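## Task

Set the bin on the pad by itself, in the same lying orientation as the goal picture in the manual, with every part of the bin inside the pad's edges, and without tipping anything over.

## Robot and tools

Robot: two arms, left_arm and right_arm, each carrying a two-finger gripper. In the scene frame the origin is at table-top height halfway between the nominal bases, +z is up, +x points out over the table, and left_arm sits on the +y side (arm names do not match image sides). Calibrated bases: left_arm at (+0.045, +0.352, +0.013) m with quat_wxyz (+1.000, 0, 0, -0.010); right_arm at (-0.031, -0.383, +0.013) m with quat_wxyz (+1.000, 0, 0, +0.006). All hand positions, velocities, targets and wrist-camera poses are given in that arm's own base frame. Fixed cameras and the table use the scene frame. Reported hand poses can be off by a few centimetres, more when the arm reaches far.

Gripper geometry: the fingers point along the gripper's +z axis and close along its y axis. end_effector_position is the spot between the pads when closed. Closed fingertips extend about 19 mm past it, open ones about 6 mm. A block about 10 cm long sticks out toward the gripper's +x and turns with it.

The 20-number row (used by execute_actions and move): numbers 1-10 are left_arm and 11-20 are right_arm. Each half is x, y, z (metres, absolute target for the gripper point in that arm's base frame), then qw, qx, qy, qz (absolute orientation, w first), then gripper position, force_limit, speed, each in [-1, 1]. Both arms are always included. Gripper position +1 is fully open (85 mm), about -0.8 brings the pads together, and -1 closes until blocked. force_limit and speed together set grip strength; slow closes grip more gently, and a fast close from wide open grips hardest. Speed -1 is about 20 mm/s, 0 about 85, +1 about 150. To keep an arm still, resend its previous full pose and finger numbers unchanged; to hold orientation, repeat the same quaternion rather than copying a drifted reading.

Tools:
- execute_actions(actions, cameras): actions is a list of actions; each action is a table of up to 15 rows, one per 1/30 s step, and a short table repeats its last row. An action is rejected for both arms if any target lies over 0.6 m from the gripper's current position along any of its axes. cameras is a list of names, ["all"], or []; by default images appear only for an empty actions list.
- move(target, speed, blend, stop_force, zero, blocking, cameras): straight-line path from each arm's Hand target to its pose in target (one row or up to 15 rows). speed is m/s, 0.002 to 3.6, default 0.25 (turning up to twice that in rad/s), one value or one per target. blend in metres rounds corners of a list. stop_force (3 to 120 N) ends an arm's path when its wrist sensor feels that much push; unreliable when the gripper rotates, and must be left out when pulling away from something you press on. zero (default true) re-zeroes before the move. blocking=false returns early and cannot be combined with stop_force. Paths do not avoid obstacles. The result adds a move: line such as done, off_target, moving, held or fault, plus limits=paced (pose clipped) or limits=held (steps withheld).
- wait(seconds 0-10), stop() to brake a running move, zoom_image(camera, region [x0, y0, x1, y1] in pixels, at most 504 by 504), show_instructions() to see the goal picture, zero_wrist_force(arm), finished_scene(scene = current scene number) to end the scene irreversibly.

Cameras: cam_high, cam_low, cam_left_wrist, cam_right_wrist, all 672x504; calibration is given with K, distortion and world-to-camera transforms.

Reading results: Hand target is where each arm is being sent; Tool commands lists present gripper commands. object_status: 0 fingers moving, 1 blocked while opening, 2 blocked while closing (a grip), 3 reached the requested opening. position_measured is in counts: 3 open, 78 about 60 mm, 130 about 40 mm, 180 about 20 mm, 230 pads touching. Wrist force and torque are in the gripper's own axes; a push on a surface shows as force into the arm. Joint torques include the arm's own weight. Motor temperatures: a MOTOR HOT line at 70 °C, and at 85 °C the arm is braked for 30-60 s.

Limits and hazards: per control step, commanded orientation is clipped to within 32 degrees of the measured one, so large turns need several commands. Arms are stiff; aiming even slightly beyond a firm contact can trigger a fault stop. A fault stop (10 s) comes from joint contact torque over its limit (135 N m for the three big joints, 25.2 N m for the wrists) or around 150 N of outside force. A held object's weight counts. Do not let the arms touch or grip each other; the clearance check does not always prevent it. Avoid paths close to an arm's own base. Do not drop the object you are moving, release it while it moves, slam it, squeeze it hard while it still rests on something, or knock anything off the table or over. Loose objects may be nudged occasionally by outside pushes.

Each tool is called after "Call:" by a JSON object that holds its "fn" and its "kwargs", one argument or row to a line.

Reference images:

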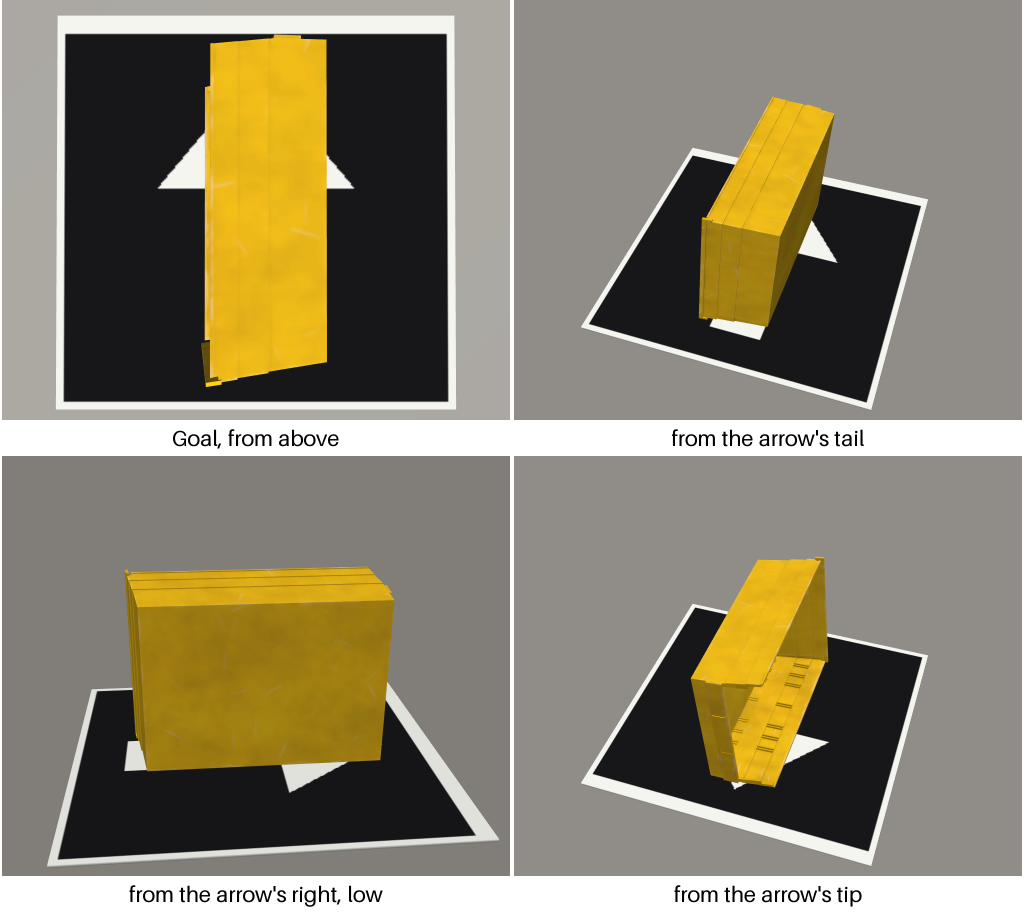

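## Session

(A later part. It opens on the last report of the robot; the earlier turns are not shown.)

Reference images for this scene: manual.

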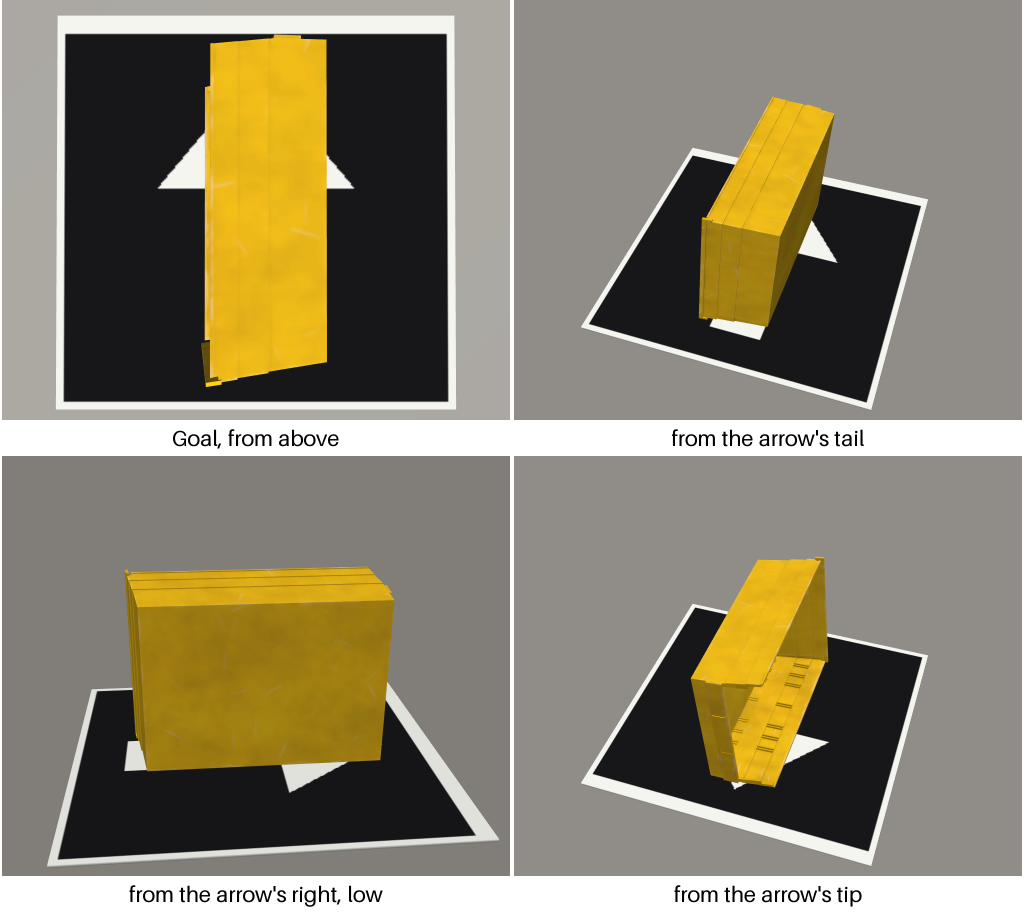

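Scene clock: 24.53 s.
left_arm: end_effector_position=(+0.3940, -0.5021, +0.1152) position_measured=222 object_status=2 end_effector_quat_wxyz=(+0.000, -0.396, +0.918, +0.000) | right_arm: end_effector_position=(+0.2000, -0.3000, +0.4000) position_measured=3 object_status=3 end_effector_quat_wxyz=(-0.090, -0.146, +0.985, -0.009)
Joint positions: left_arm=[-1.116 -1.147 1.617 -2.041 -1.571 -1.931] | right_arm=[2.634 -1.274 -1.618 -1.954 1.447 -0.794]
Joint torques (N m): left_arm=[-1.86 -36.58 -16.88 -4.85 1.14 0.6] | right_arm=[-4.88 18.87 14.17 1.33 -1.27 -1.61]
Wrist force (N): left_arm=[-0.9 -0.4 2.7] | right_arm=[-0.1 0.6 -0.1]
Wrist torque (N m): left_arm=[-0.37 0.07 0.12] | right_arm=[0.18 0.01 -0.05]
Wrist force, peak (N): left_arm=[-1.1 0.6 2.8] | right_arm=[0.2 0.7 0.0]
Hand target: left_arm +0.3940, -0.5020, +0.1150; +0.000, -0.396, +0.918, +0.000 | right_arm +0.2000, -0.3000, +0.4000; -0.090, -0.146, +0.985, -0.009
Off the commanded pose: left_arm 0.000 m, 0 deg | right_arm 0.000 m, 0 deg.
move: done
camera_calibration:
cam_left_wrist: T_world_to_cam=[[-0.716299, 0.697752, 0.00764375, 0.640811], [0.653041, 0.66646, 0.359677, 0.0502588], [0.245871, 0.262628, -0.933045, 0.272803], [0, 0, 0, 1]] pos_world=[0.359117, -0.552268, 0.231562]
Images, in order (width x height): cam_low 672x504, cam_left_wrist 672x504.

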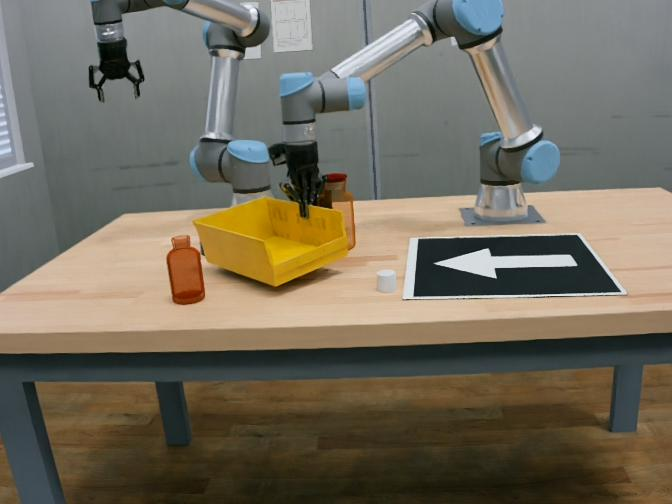

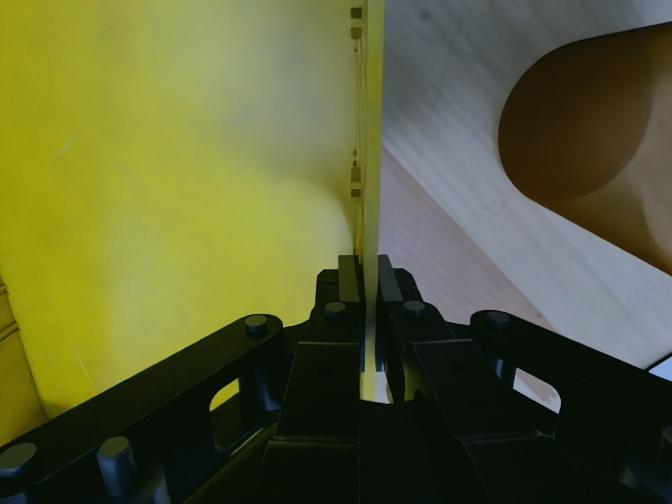

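Call:
{"fn": "move", "kwargs": {
  "target": [
    [0.394,-0.502,0.15,0,-0.3963,0.9181,0,-1,-0.3,-1,0.20,-0.30,0.40,-0.090,-0.146,0.985,-0.009,1,1,1],
    [0.56,-0.33,0.16,0,-0.3963,0.9181,0,-1,-0.3,-1,0.20,-0.30,0.40,-0.090,-0.146,0.985,-0.009,1,1,1],
    [0.56,-0.18,0.16,0,0.1736,0.9848,0,-1,-0.3,-1,0.20,-0.30,0.40,-0.090,-0.146,0.985,-0.009,1,1,1]
  ],
  "speed": [0.1,0.15,0.2],
  "blend": [0.03,0.03,0],
  "cameras": ["all"]
}}

Scene clock: 31.50 s.
left_arm: end_effector_position=(+0.5600, -0.1799, +0.1600) position_measured=222 object_status=2 end_effector_quat_wxyz=(+0.000, +0.173, +0.985, +0.000) | right_arm: end_effector_position=(+0.2000, -0.3000, +0.4000) position_measured=3 object_status=3 end_effector_quat_wxyz=(-0.090, -0.146, +0.985, -0.009)
Joint positions: left_arm=[-0.539 -1.302 1.709 -1.978 -1.571 -0.191] | right_arm=[2.634 -1.274 -1.618 -1.954 1.447 -0.794]
Joint torques (N m): left_arm=[-12.22 -30.67 -31.29 -2.77 -2.45 0.85] | right_arm=[-4.29 18.14 14.21 1.98 -0.9 -1.61]
Wrist force (N): left_arm=[-0.8 0.2 2.5] | right_arm=[0.1 0.3 0.1]
Wrist torque (N m): left_arm=[-0.29 0.07 0.13] | right_arm=[0.12 -0.01 -0.05]
Wrist force, peak (N): left_arm=[-0.6 0.5 4.7] | right_arm=[0.1 0.8 -0.1]
Hand target: left_arm +0.5600, -0.1800, +0.1600; +0.000, +0.174, +0.985, +0.000 | right_arm +0.2000, -0.3000, +0.4000; -0.090, -0.146, +0.985, -0.009
Off the commanded pose: left_arm 0.000 m, 0 deg | right_arm 0.000 m, 0 deg.
move: done; blend cut to 0.0175 m at target 1
camera_calibration:
cam_left_wrist: T_world_to_cam=[[0.357015, 0.934065, 0.00790657, -0.0240308], [0.870539, -0.33578, 0.359741, -0.59113], [0.338677, -0.12155, -0.933019, 0.0681855], [0, 0, 0, 1]] pos_world=[0.500088, -0.167755, 0.276462]
cam_right_wrist: T_world_to_cam=[[-0.255231, 0.96688, -0.000779602, 0.350409], [0.956809, 0.252689, 0.143751, -0.147373], [0.139187, 0.0359437, -0.989614, 0.509102], [0, 0, 0, 1]] pos_world=[0.159583, -0.319863, 0.525272]

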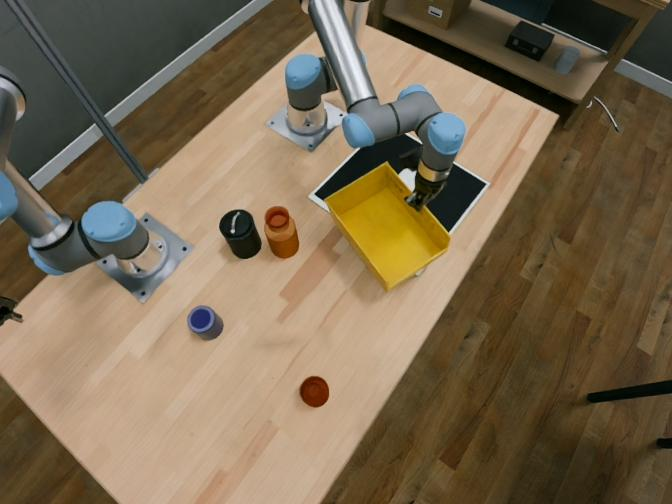

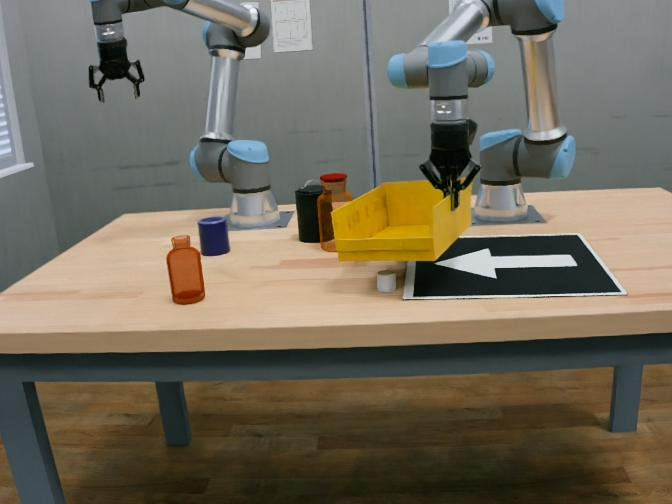

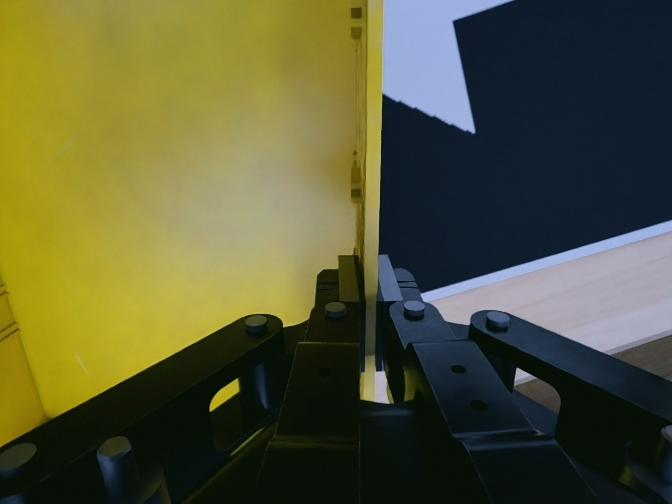

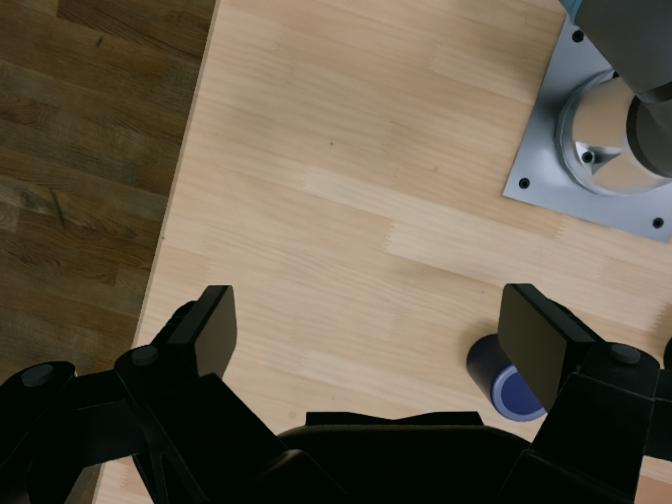

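Call:
{"fn": "move", "kwargs": {
  "target": [
    [0.525,-0.085,0.15,-0.0228,0.7068,0.7068,-0.0228,-1,-0.3,-1,0.20,-0.30,0.40,-0.090,-0.146,0.985,-0.009,1,1,1],
    [0.525,-0.085,0.09,-0.0228,0.7068,0.7068,-0.0228,-1,-0.3,-1,0.20,-0.30,0.40,-0.090,-0.146,0.985,-0.009,1,1,1]
  ],
  "speed": [0.2,0.08],
  "blend": [0.015,0],
  "cameras": ["all"]
}}

Call:
{"fn": "zoom_image", "kwargs": {
  "camera": "cam_low",
  "region": [380, 80, 640, 310]
}}

Scene clock: 35.97 s.
left_arm: end_effector_position=(+0.5250, -0.0850, +0.0900) position_measured=222 object_status=2 end_effector_quat_wxyz=(-0.023, +0.707, +0.707, -0.023) | right_arm: end_effector_position=(+0.2000, -0.3000, +0.4000) position_measured=3 object_status=3 end_effector_quat_wxyz=(-0.090, -0.146, +0.985, -0.009)
Joint positions: left_arm=[-0.401 -1.313 1.912 -2.11 -1.596 1.17] | right_arm=[2.634 -1.274 -1.618 -1.954 1.447 -0.794]
Joint torques (N m): left_arm=[-12.3 -37.92 -29.25 -1.81 -1.9 1.03] | right_arm=[-4.18 18.33 14.46 2.49 -0.76 -1.67]
Wrist force (N): left_arm=[-1.0 0.5 2.5] | right_arm=[-0.1 0.5 -0.1]
Wrist torque (N m): left_arm=[-0.29 0.11 0.13] | right_arm=[0.15 0.01 -0.05]
Wrist force, peak (N): left_arm=[-1.0 0.6 3.9] | right_arm=[0.3 0.7 0.0]
Hand target: left_arm +0.5250, -0.0850, +0.0900; -0.023, +0.707, +0.707, -0.023 | right_arm +0.2000, -0.3000, +0.4000; -0.090, -0.146, +0.985, -0.009
Off the commanded pose: left_arm 0.000 m, 0 deg | right_arm 0.000 m, 0 deg.
move: done
camera_calibration:
cam_left_wrist: T_world_to_cam=[[0.998252, -0.0164597, -0.0567557, -0.511188], [0.00508805, -0.93292, 0.360047, -0.0999078], [-0.0588748, -0.359707, -0.931206, 0.214521], [0, 0, 0, 1]] pos_world=[0.523433, -0.0244554, 0.206722]
cam_right_wrist: T_world_to_cam=[[-0.255231, 0.96688, -0.000779602, 0.350409], [0.956809, 0.252689, 0.143751, -0.147373], [0.139187, 0.0359437, -0.989614, 0.509102], [0, 0, 0, 1]] pos_world=[0.159583, -0.319863, 0.525272]

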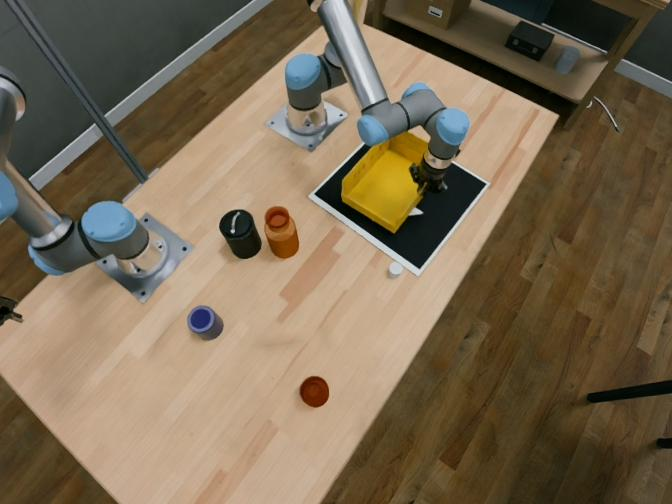

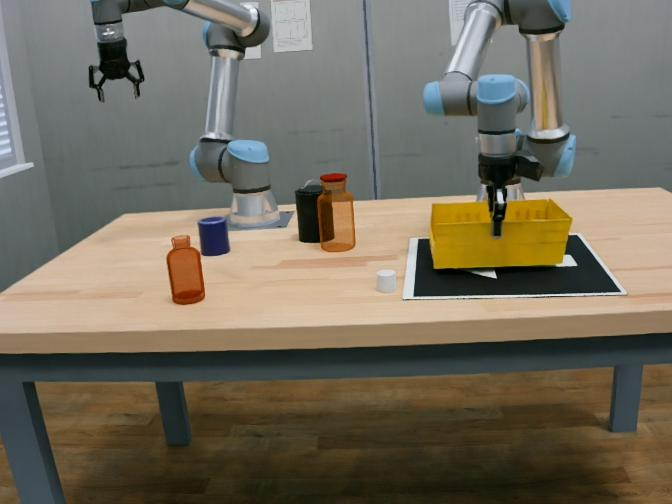

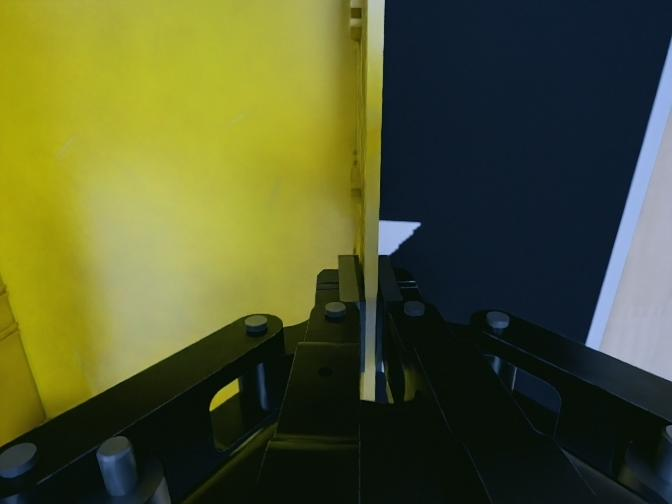

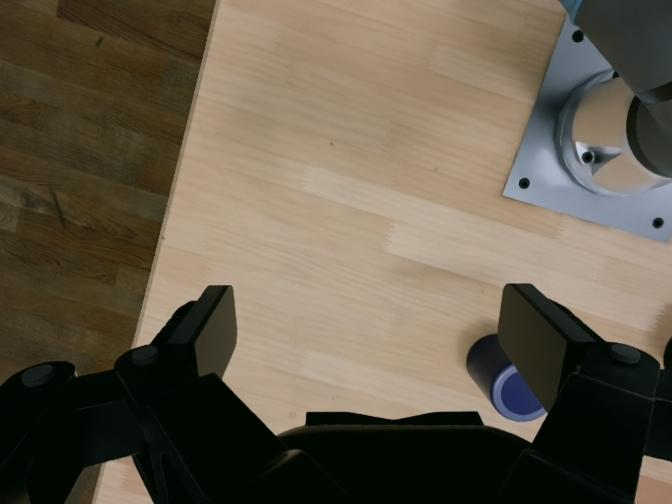

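Scaled by 1.938 from the camera's 672x504 image, which has a finer 960x720 frame.

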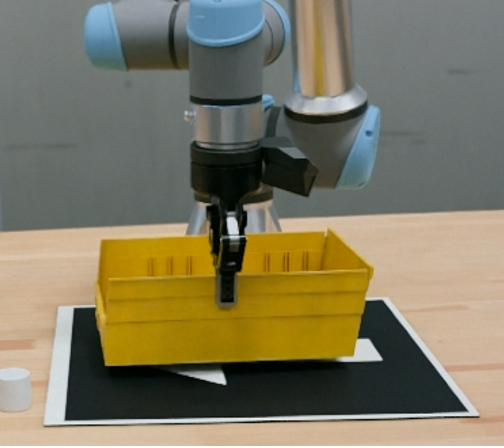

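Call:
{"fn": "move", "kwargs": {
  "target": [
    [0.525,-0.085,0.063,-0.0228,0.7068,0.7068,-0.0228,-1,-0.3,-1,0.20,-0.30,0.40,-0.090,-0.146,0.985,-0.009,1,1,1]
  ],
  "speed": 0.006,
  "stop_force": 3,
  "cameras": ["cam_low"]
}}

Call:
{"fn": "zoom_image", "kwargs": {
  "camera": "cam_low",
  "region": [380, 80, 640, 310]
}}

Scene clock: 39.87 s.
left_arm: end_effector_position=(+0.5250, -0.0850, +0.0747) position_measured=222 object_status=2 end_effector_quat_wxyz=(-0.023, +0.707, +0.707, -0.023) | right_arm: end_effector_position=(+0.2000, -0.3000, +0.4000) position_measured=3 object_status=3 end_effector_quat_wxyz=(-0.090, -0.146, +0.985, -0.009)
Joint positions: left_arm=[-0.401 -1.291 1.93 -2.15 -1.596 1.17] | right_arm=[2.634 -1.274 -1.618 -1.954 1.447 -0.794]
Joint torques (N m): left_arm=[-13.13 -36.8 -27.02 -1.14 -1.68 1.07] | right_arm=[-3.8 18.06 14.05 2.85 -0.51 -1.5]
Wrist force (N): left_arm=[-0.7 0.5 -2.5] | right_arm=[-0.2 0.4 0.1]
Wrist torque (N m): left_arm=[0.06 0.13 0.13] | right_arm=[0.14 0.02 -0.05]
Wrist force, peak (N): left_arm=[1.1 -0.7 -9.2] | right_arm=[-0.2 0.7 -0.1]
Hand target: left_arm +0.5250, -0.0850, +0.0747; -0.023, +0.707, +0.707, -0.023 | right_arm +0.2000, -0.3000, +0.4000; -0.090, -0.146, +0.985, -0.009
Off the commanded pose: left_arm 0.012 m, 0 deg | right_arm 0.000 m, 0 deg.
move: contact (left_arm)
Images, in order (width x height): cam_low 672x504.

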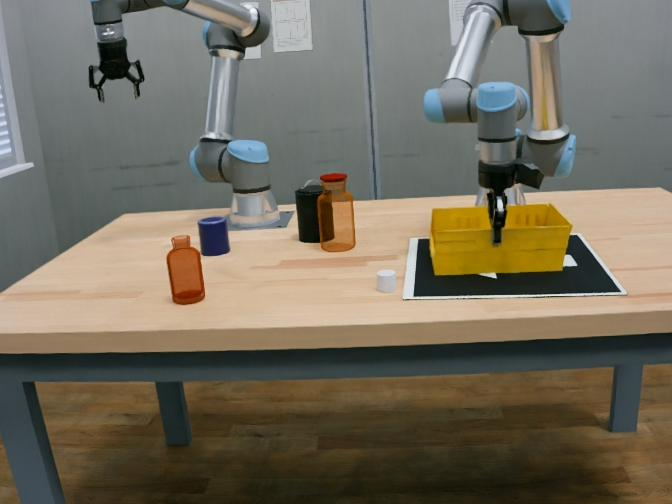

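Scaled by 1.938 from the camera's 672x504 image, which has a finer 960x720 frame.

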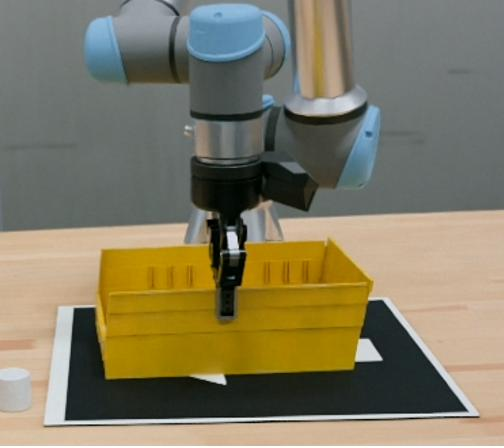

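Call:
{"fn": "move", "kwargs": {
  "target": [
    [0.525,-0.085,0.0747,-0.0228,0.7068,0.7068,-0.0228,0.0,-0.3,-1,0.20,-0.30,0.40,-0.090,-0.146,0.985,-0.009,1,1,1],
    [0.525,-0.085,0.20,-0.0228,0.7068,0.7068,-0.0228,0.0,-0.3,-1,0.20,-0.30,0.40,-0.090,-0.146,0.985,-0.009,1,1,1]
  ],
  "speed": [0.05,0.12],
  "cameras": ["all"]
}}

Call:
{"fn": "zoom_image", "kwargs": {
  "camera": "cam_low",
  "region": [380, 80, 640, 310]
}}

Scene clock: 43.73 s.
left_arm: end_effector_position=(+0.5250, -0.0850, +0.2000) position_measured=128 object_status=3 end_effector_quat_wxyz=(-0.023, +0.707, +0.707, -0.023) | right_arm: end_effector_position=(+0.2000, -0.3000, +0.4000) position_measured=3 object_status=3 end_effector_quat_wxyz=(-0.090, -0.146, +0.985, -0.009)
Joint positions: left_arm=[-0.401 -1.431 1.745 -1.825 -1.596 1.17] | right_arm=[2.634 -1.274 -1.618 -1.954 1.447 -0.794]
Joint torques (N m): left_arm=[-4 -27.6 -20.04 -2.4 -0.08 -0.3] | right_arm=[-3.91 18.25 14.42 3.23 -0.28 -1.62]
Wrist force (N): left_arm=[-0.8 0.1 -0.4] | right_arm=[0.1 0.2 0.0]
Wrist torque (N m): left_arm=[0.01 0.10 0.11] | right_arm=[0.11 -0.02 -0.06]
Wrist force, peak (N): left_arm=[-0.7 0.6 -2.6] | right_arm=[-0.3 0.7 -0.2]
Hand target: left_arm +0.5250, -0.0850, +0.2000; -0.023, +0.707, +0.707, -0.023 | right_arm +0.2000, -0.3000, +0.4000; -0.090, -0.146, +0.985, -0.009
Off the commanded pose: left_arm 0.000 m, 0 deg | right_arm 0.000 m, 0 deg.
move: done
camera_calibration:
cam_left_wrist: T_world_to_cam=[[0.998265, -0.0164871, -0.0565304, -0.505124], [0.00498699, -0.932885, 0.360141, -0.139583], [-0.058674, -0.359798, -0.931184, 0.316809], [0, 0, 0, 1]] pos_world=[0.523532, -0.0245553, 0.316722]
cam_right_wrist: T_world_to_cam=[[-0.255231, 0.96688, -0.000779602, 0.350409], [0.956809, 0.252689, 0.143751, -0.147373], [0.139187, 0.0359437, -0.989614, 0.509102], [0, 0, 0, 1]] pos_world=[0.159583, -0.319863, 0.525272]

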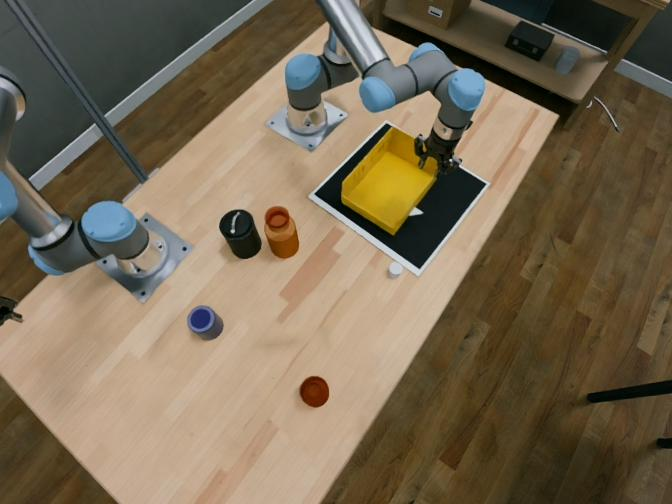

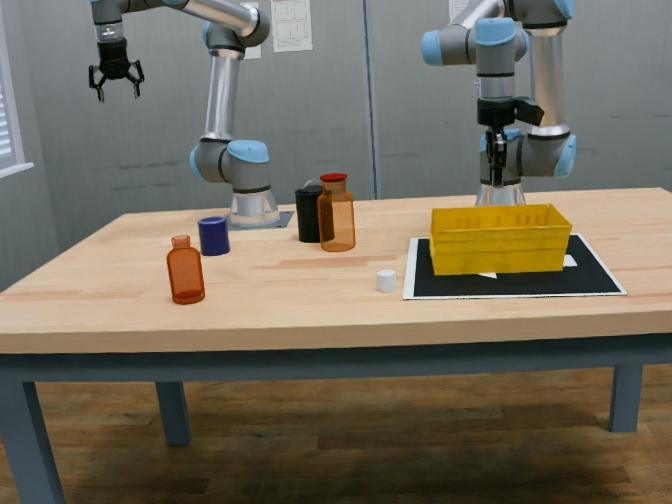

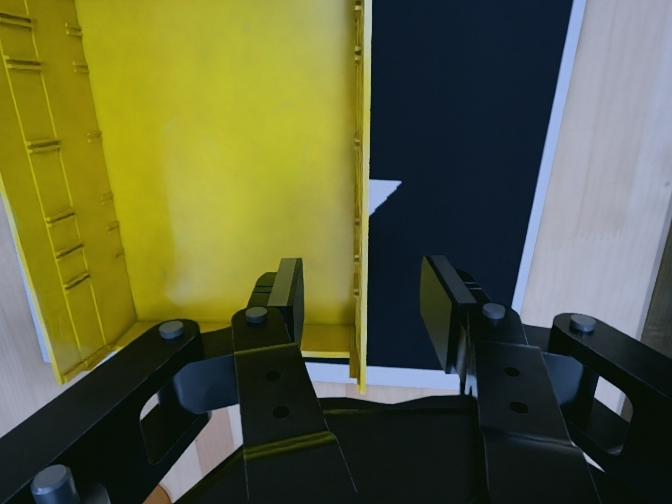

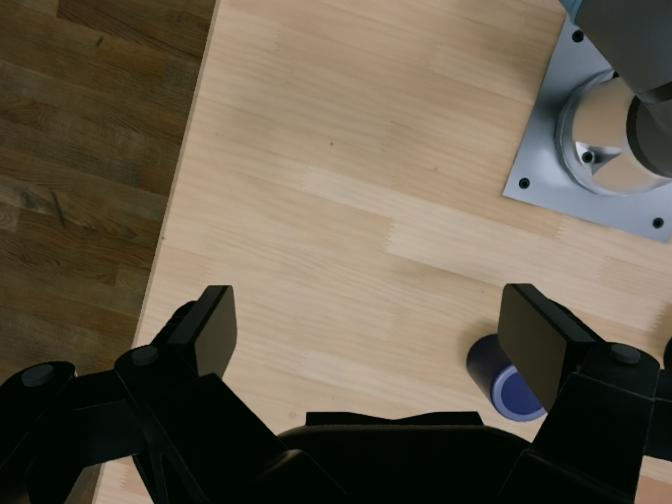

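Scaled by 1.938 from the camera's 672x504 image, which has a finer 960x720 frame.

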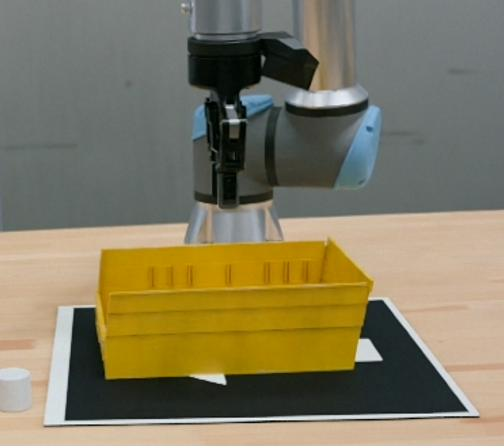

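Call:
{"fn": "move", "kwargs": {
  "target": [
    [0.48,-0.04,0.25,0.08,0.4,0.913,0.0,0.15,-0.3,0,0.20,-0.30,0.40,-0.090,-0.146,0.985,-0.009,1,1,1],
    [0.35,0.07,0.20,0.2164,0,0.9763,0,0.15,-0.3,0,0.20,-0.30,0.40,-0.090,-0.146,0.985,-0.009,1,1,1]
  ],
  "speed": 0.25,
  "blend": [0.03,0],
  "cameras": ["all"]
}}

Call:
{"fn": "zoom_image", "kwargs": {
  "camera": "cam_left_wrist",
  "region": [150, 100, 600, 430]
}}

Scene clock: 48.10 s.
left_arm: end_effector_position=(+0.3500, +0.0700, +0.2000) position_measured=110 object_status=3 end_effector_quat_wxyz=(+0.216, +0.000, +0.976, +0.000) | right_arm: end_effector_position=(+0.2000, -0.3000, +0.4000) position_measured=3 object_status=3 end_effector_quat_wxyz=(-0.090, -0.146, +0.985, -0.009)
Joint positions: left_arm=[-0.277 -2.211 2.499 -2.28 -1.455 -0.252] | right_arm=[2.634 -1.274 -1.618 -1.954 1.447 -0.794]
Joint torques (N m): left_arm=[-12.36 -2.66 -26.44 -3.21 -1.79 -0.14] | right_arm=[-3.59 17.57 14.33 3.58 -0.04 -1.64]
Wrist force (N): left_arm=[-0.1 -0.1 -0.3] | right_arm=[0.1 0.3 0.0]
Wrist torque (N m): left_arm=[-0.01 0.05 -0.08] | right_arm=[0.13 -0.02 -0.05]
Wrist force, peak (N): left_arm=[1.2 0.3 -0.5] | right_arm=[0.1 0.8 0.1]
Hand target: left_arm +0.3500, +0.0700, +0.2000; +0.216, +0.000, +0.976, +0.000 | right_arm +0.2000, -0.3000, +0.4000; -0.090, -0.146, +0.985, -0.009
Off the commanded pose: left_arm 0.000 m, 0 deg | right_arm 0.000 m, 0 deg.
move: done
camera_calibration:
cam_left_wrist: T_world_to_cam=[[0.0116718, 0.99983, 0.0142572, -0.0678624], [0.693591, -0.0183656, 0.720135, -0.3711], [0.720275, 0.00148339, -0.693687, 0.0169366], [0, 0, 0, 1]] pos_world=[0.245985, 0.0610102, 0.279959]
cam_right_wrist: T_world_to_cam=[[-0.255231, 0.96688, -0.000779602, 0.350409], [0.956809, 0.252689, 0.143751, -0.147373], [0.139187, 0.0359437, -0.989614, 0.509102], [0, 0, 0, 1]] pos_world=[0.159583, -0.319863, 0.525272]

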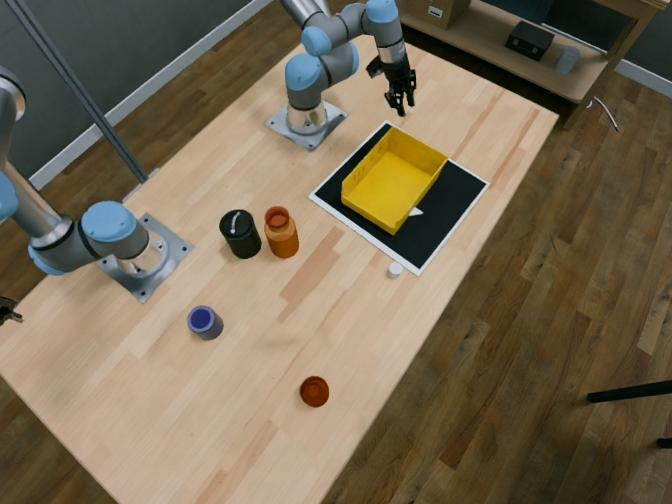

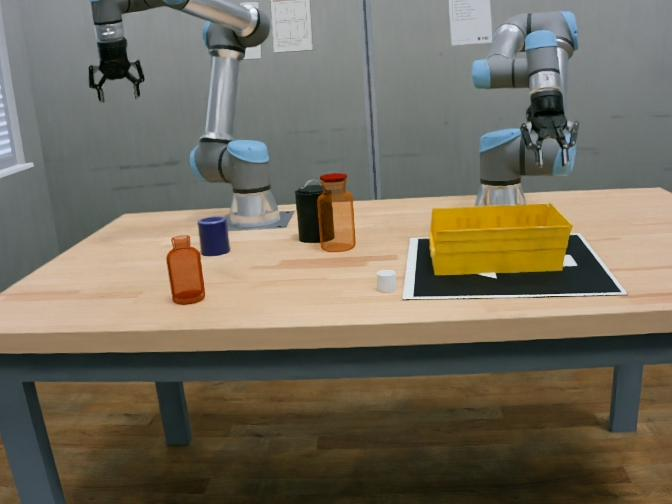

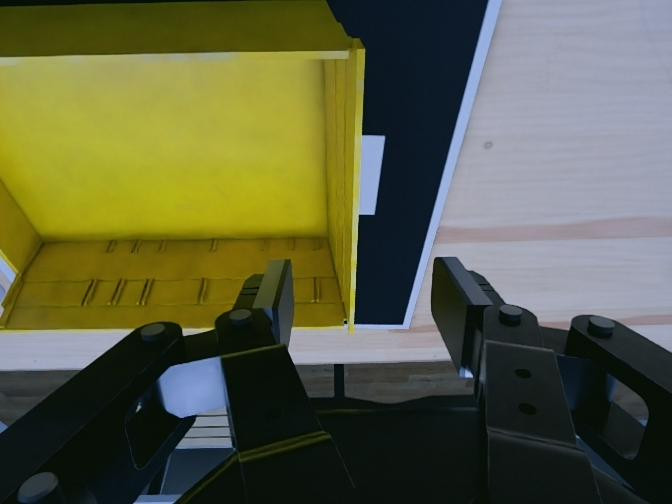

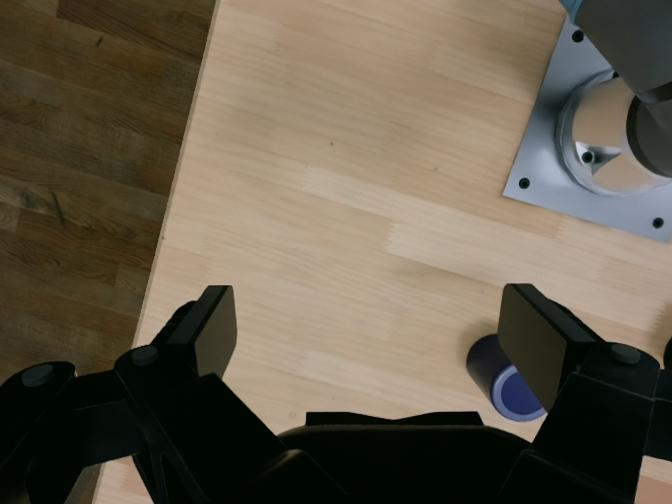

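Scaled by 1.120 from the camera's 672x504 image, which has a finer 960x720 frame.

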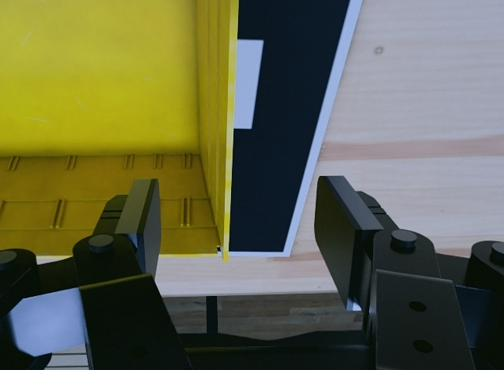

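Call:
{"fn": "move", "kwargs": {
  "target": [
    [0.372,0.0715,0.137,0.2164,0,0.9763,0,0.15,-0.3,0,0.20,-0.30,0.40,-0.090,-0.146,0.985,-0.009,1,1,1]
  ],
  "speed": 0.1,
  "stop_force": 8,
  "cameras": ["all"]
}}

Call:
{"fn": "zoom_image", "kwargs": {
  "camera": "cam_left_wrist",
  "region": [220, 100, 520, 400]
}}

Call:
{"fn": "zoom_image", "kwargs": {
  "camera": "cam_low",
  "region": [400, 60, 640, 310]
}}

Scene clock: 53.50 s.
left_arm: end_effector_position=(+0.3720, +0.0715, +0.1370) position_measured=110 object_status=3 end_effector_quat_wxyz=(+0.216, +0.000, +0.976, +0.000) | right_arm: end_effector_position=(+0.2000, -0.3000, +0.4000) position_measured=3 object_status=3 end_effector_quat_wxyz=(-0.090, -0.146, +0.985, -0.009)
Joint positions: left_arm=[-0.245 -2.001 2.597 -2.591 -1.468 -0.223] | right_arm=[2.634 -1.274 -1.618 -1.954 1.447 -0.794]
Joint torques (N m): left_arm=[-13.35 2.18 -29.4 -4.64 1.51 -1.35] | right_arm=[-2.84 17.61 14.86 3.58 0.21 -1.58]
Wrist force (N): left_arm=[0.1 0.1 -0.3] | right_arm=[0.0 0.5 0.1]
Wrist torque (N m): left_arm=[0.00 0.02 -0.07] | right_arm=[0.15 0.00 -0.05]
Wrist force, peak (N): left_arm=[0.1 -0.1 -1.8] | right_arm=[0.3 0.7 -0.1]
Hand target: left_arm +0.3720, +0.0715, +0.1370; +0.216, +0.000, +0.976, +0.000 | right_arm +0.2000, -0.3000, +0.4000; -0.090, -0.146, +0.985, -0.009
Off the commanded pose: left_arm 0.000 m, 0 deg | right_arm 0.000 m, 0 deg.
move: done
camera_calibration:
cam_left_wrist: T_world_to_cam=[[0.0116023, 0.999834, 0.014044, -0.0686563], [0.693541, -0.018164, 0.720188, -0.340974], [0.720324, 0.0013842, -0.693637, -0.0426318], [0, 0, 0, 1]] pos_world=[0.267985, 0.0625105, 0.216959]
cam_right_wrist: T_world_to_cam=[[-0.255231, 0.96688, -0.000779602, 0.350409], [0.956809, 0.252689, 0.143751, -0.147373], [0.139187, 0.0359437, -0.989614, 0.509102], [0, 0, 0, 1]] pos_world=[0.159583, -0.319863, 0.525272]

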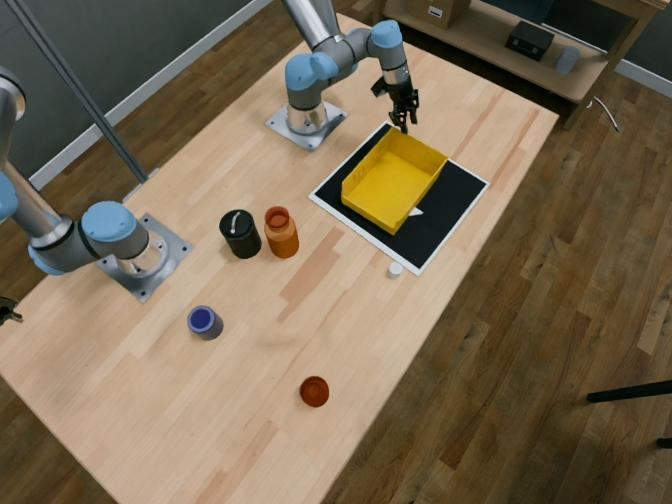

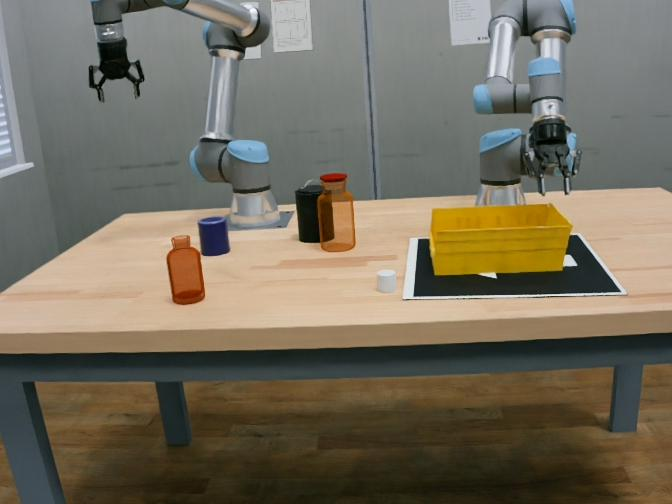

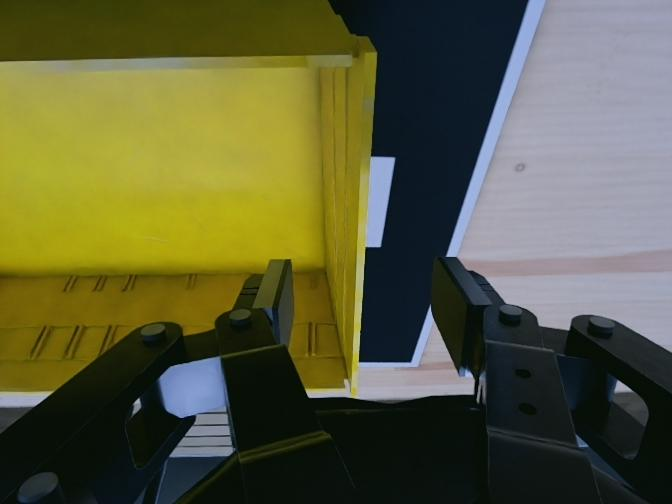

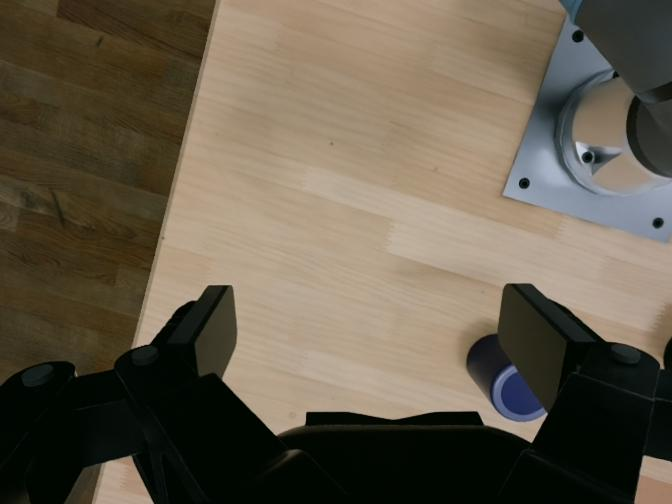

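Scaled by 1.680 from the camera's 672x504 image, which has a finer 960x720 frame.

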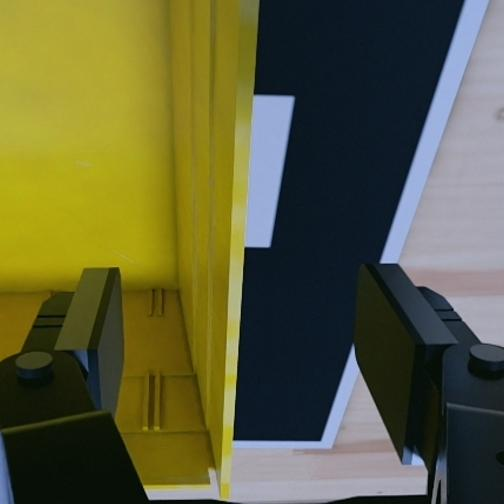

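Scaled by 2.016 from the camera's 672x504 image, which has a finer 960x720 frame.

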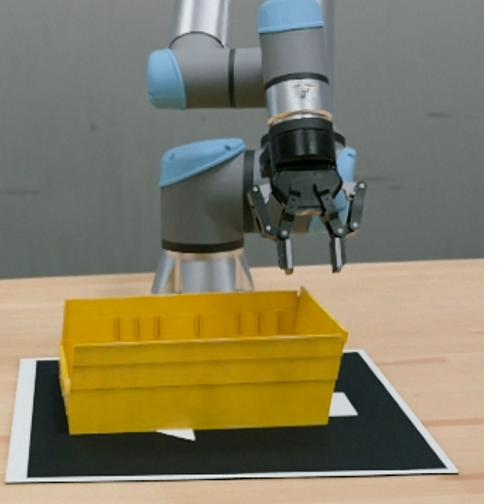

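Call:
{"fn": "move", "kwargs": {
  "target": [
    [0.3898,0.0735,0.0992,0.2164,0,0.9763,0,0.15,-0.3,0,0.20,-0.30,0.40,-0.090,-0.146,0.985,-0.009,1,1,1]
  ],
  "speed": 0.06,
  "stop_force": 5,
  "cameras": ["cam_left_wrist","cam_low"]
}}

Call:
{"fn": "zoom_image", "kwargs": {
  "camera": "cam_left_wrist",
  "region": [220, 150, 520, 450]
}}

Call:
{"fn": "zoom_image", "kwargs": {
  "camera": "cam_low",
  "region": [400, 60, 640, 310]
}}

Scene clock: 55.73 s.
left_arm: end_effector_position=(+0.3898, +0.0735, +0.0992) position_measured=110 object_status=3 end_effector_quat_wxyz=(+0.216, +0.000, +0.976, +0.000) | right_arm: end_effector_position=(+0.2000, -0.3000, +0.4000) position_measured=3 object_status=3 end_effector_quat_wxyz=(-0.090, -0.146, +0.985, -0.009)
Joint positions: left_arm=[-0.221 -1.815 2.625 -2.808 -1.478 -0.201] | right_arm=[2.634 -1.274 -1.618 -1.954 1.447 -0.794]
Joint torques (N m): left_arm=[-13.68 -2.47 -27.64 -4.3 1.47 -1.16] | right_arm=[-2.95 17.54 14.86 3.7 0.28 -1.59]
Wrist force (N): left_arm=[0.3 -0.1 -0.3] | right_arm=[0.0 0.3 0.0]
Wrist torque (N m): left_arm=[-0.04 -0.01 -0.09] | right_arm=[0.13 -0.01 -0.05]
Wrist force, peak (N): left_arm=[0.1 0.2 -1.1] | right_arm=[-0.4 0.7 0.0]
Hand target: left_arm +0.3898, +0.0735, +0.0992; +0.216, +0.000, +0.976, +0.000 | right_arm +0.2000, -0.3000, +0.4000; -0.090, -0.146, +0.985, -0.009
Off the commanded pose: left_arm 0.000 m, 0 deg | right_arm 0.000 m, 0 deg.
move: done
camera_calibration:
cam_left_wrist: T_world_to_cam=[[0.0116023, 0.999834, 0.014044, -0.0703317], [0.693541, -0.018164, 0.720188, -0.32606], [0.720324, 0.0013842, -0.693637, -0.0816758], [0, 0, 0, 1]] pos_world=[0.285785, 0.0645105, 0.179159]
Images, in order (width x height): cam_low 672x504, cam_left_wrist 672x504.

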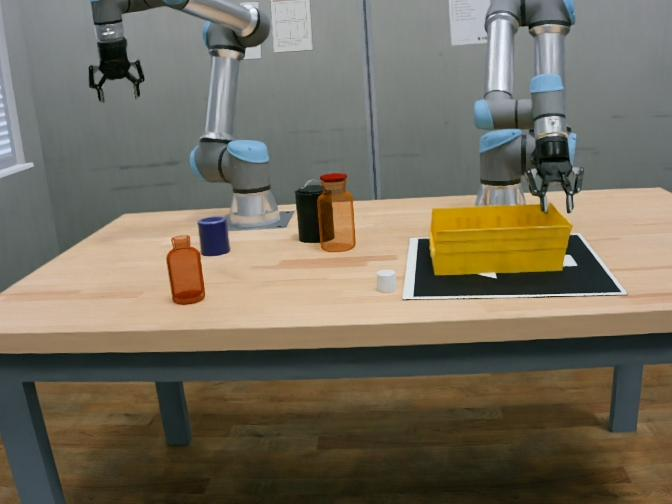

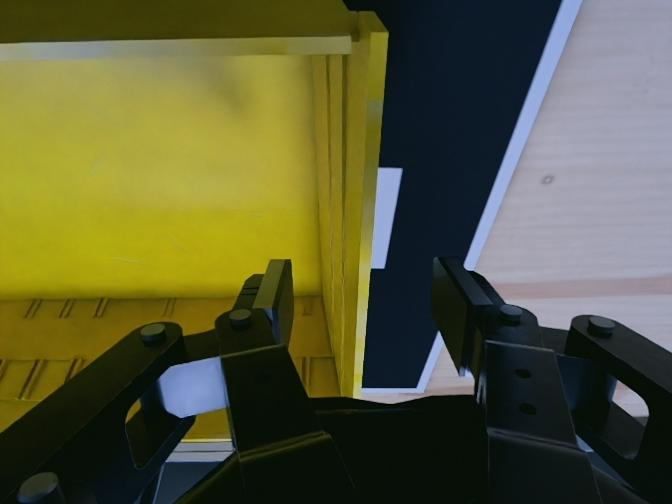

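Scaled by 1.680 from the camera's 672x504 image, which has a finer 960x720 frame.

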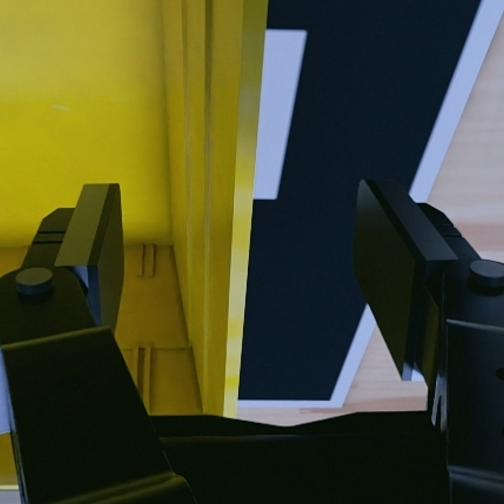

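Scaled by 2.016 from the camera's 672x504 image, which has a finer 960x720 frame.

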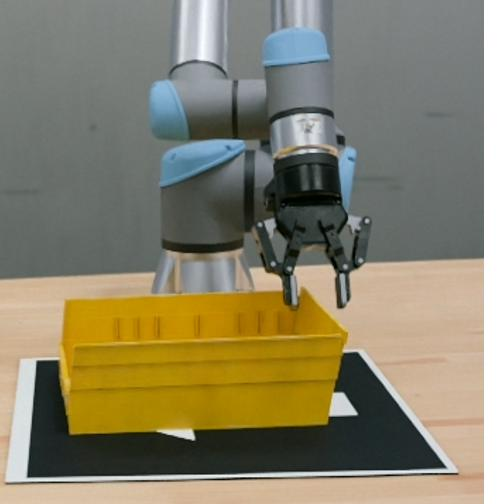

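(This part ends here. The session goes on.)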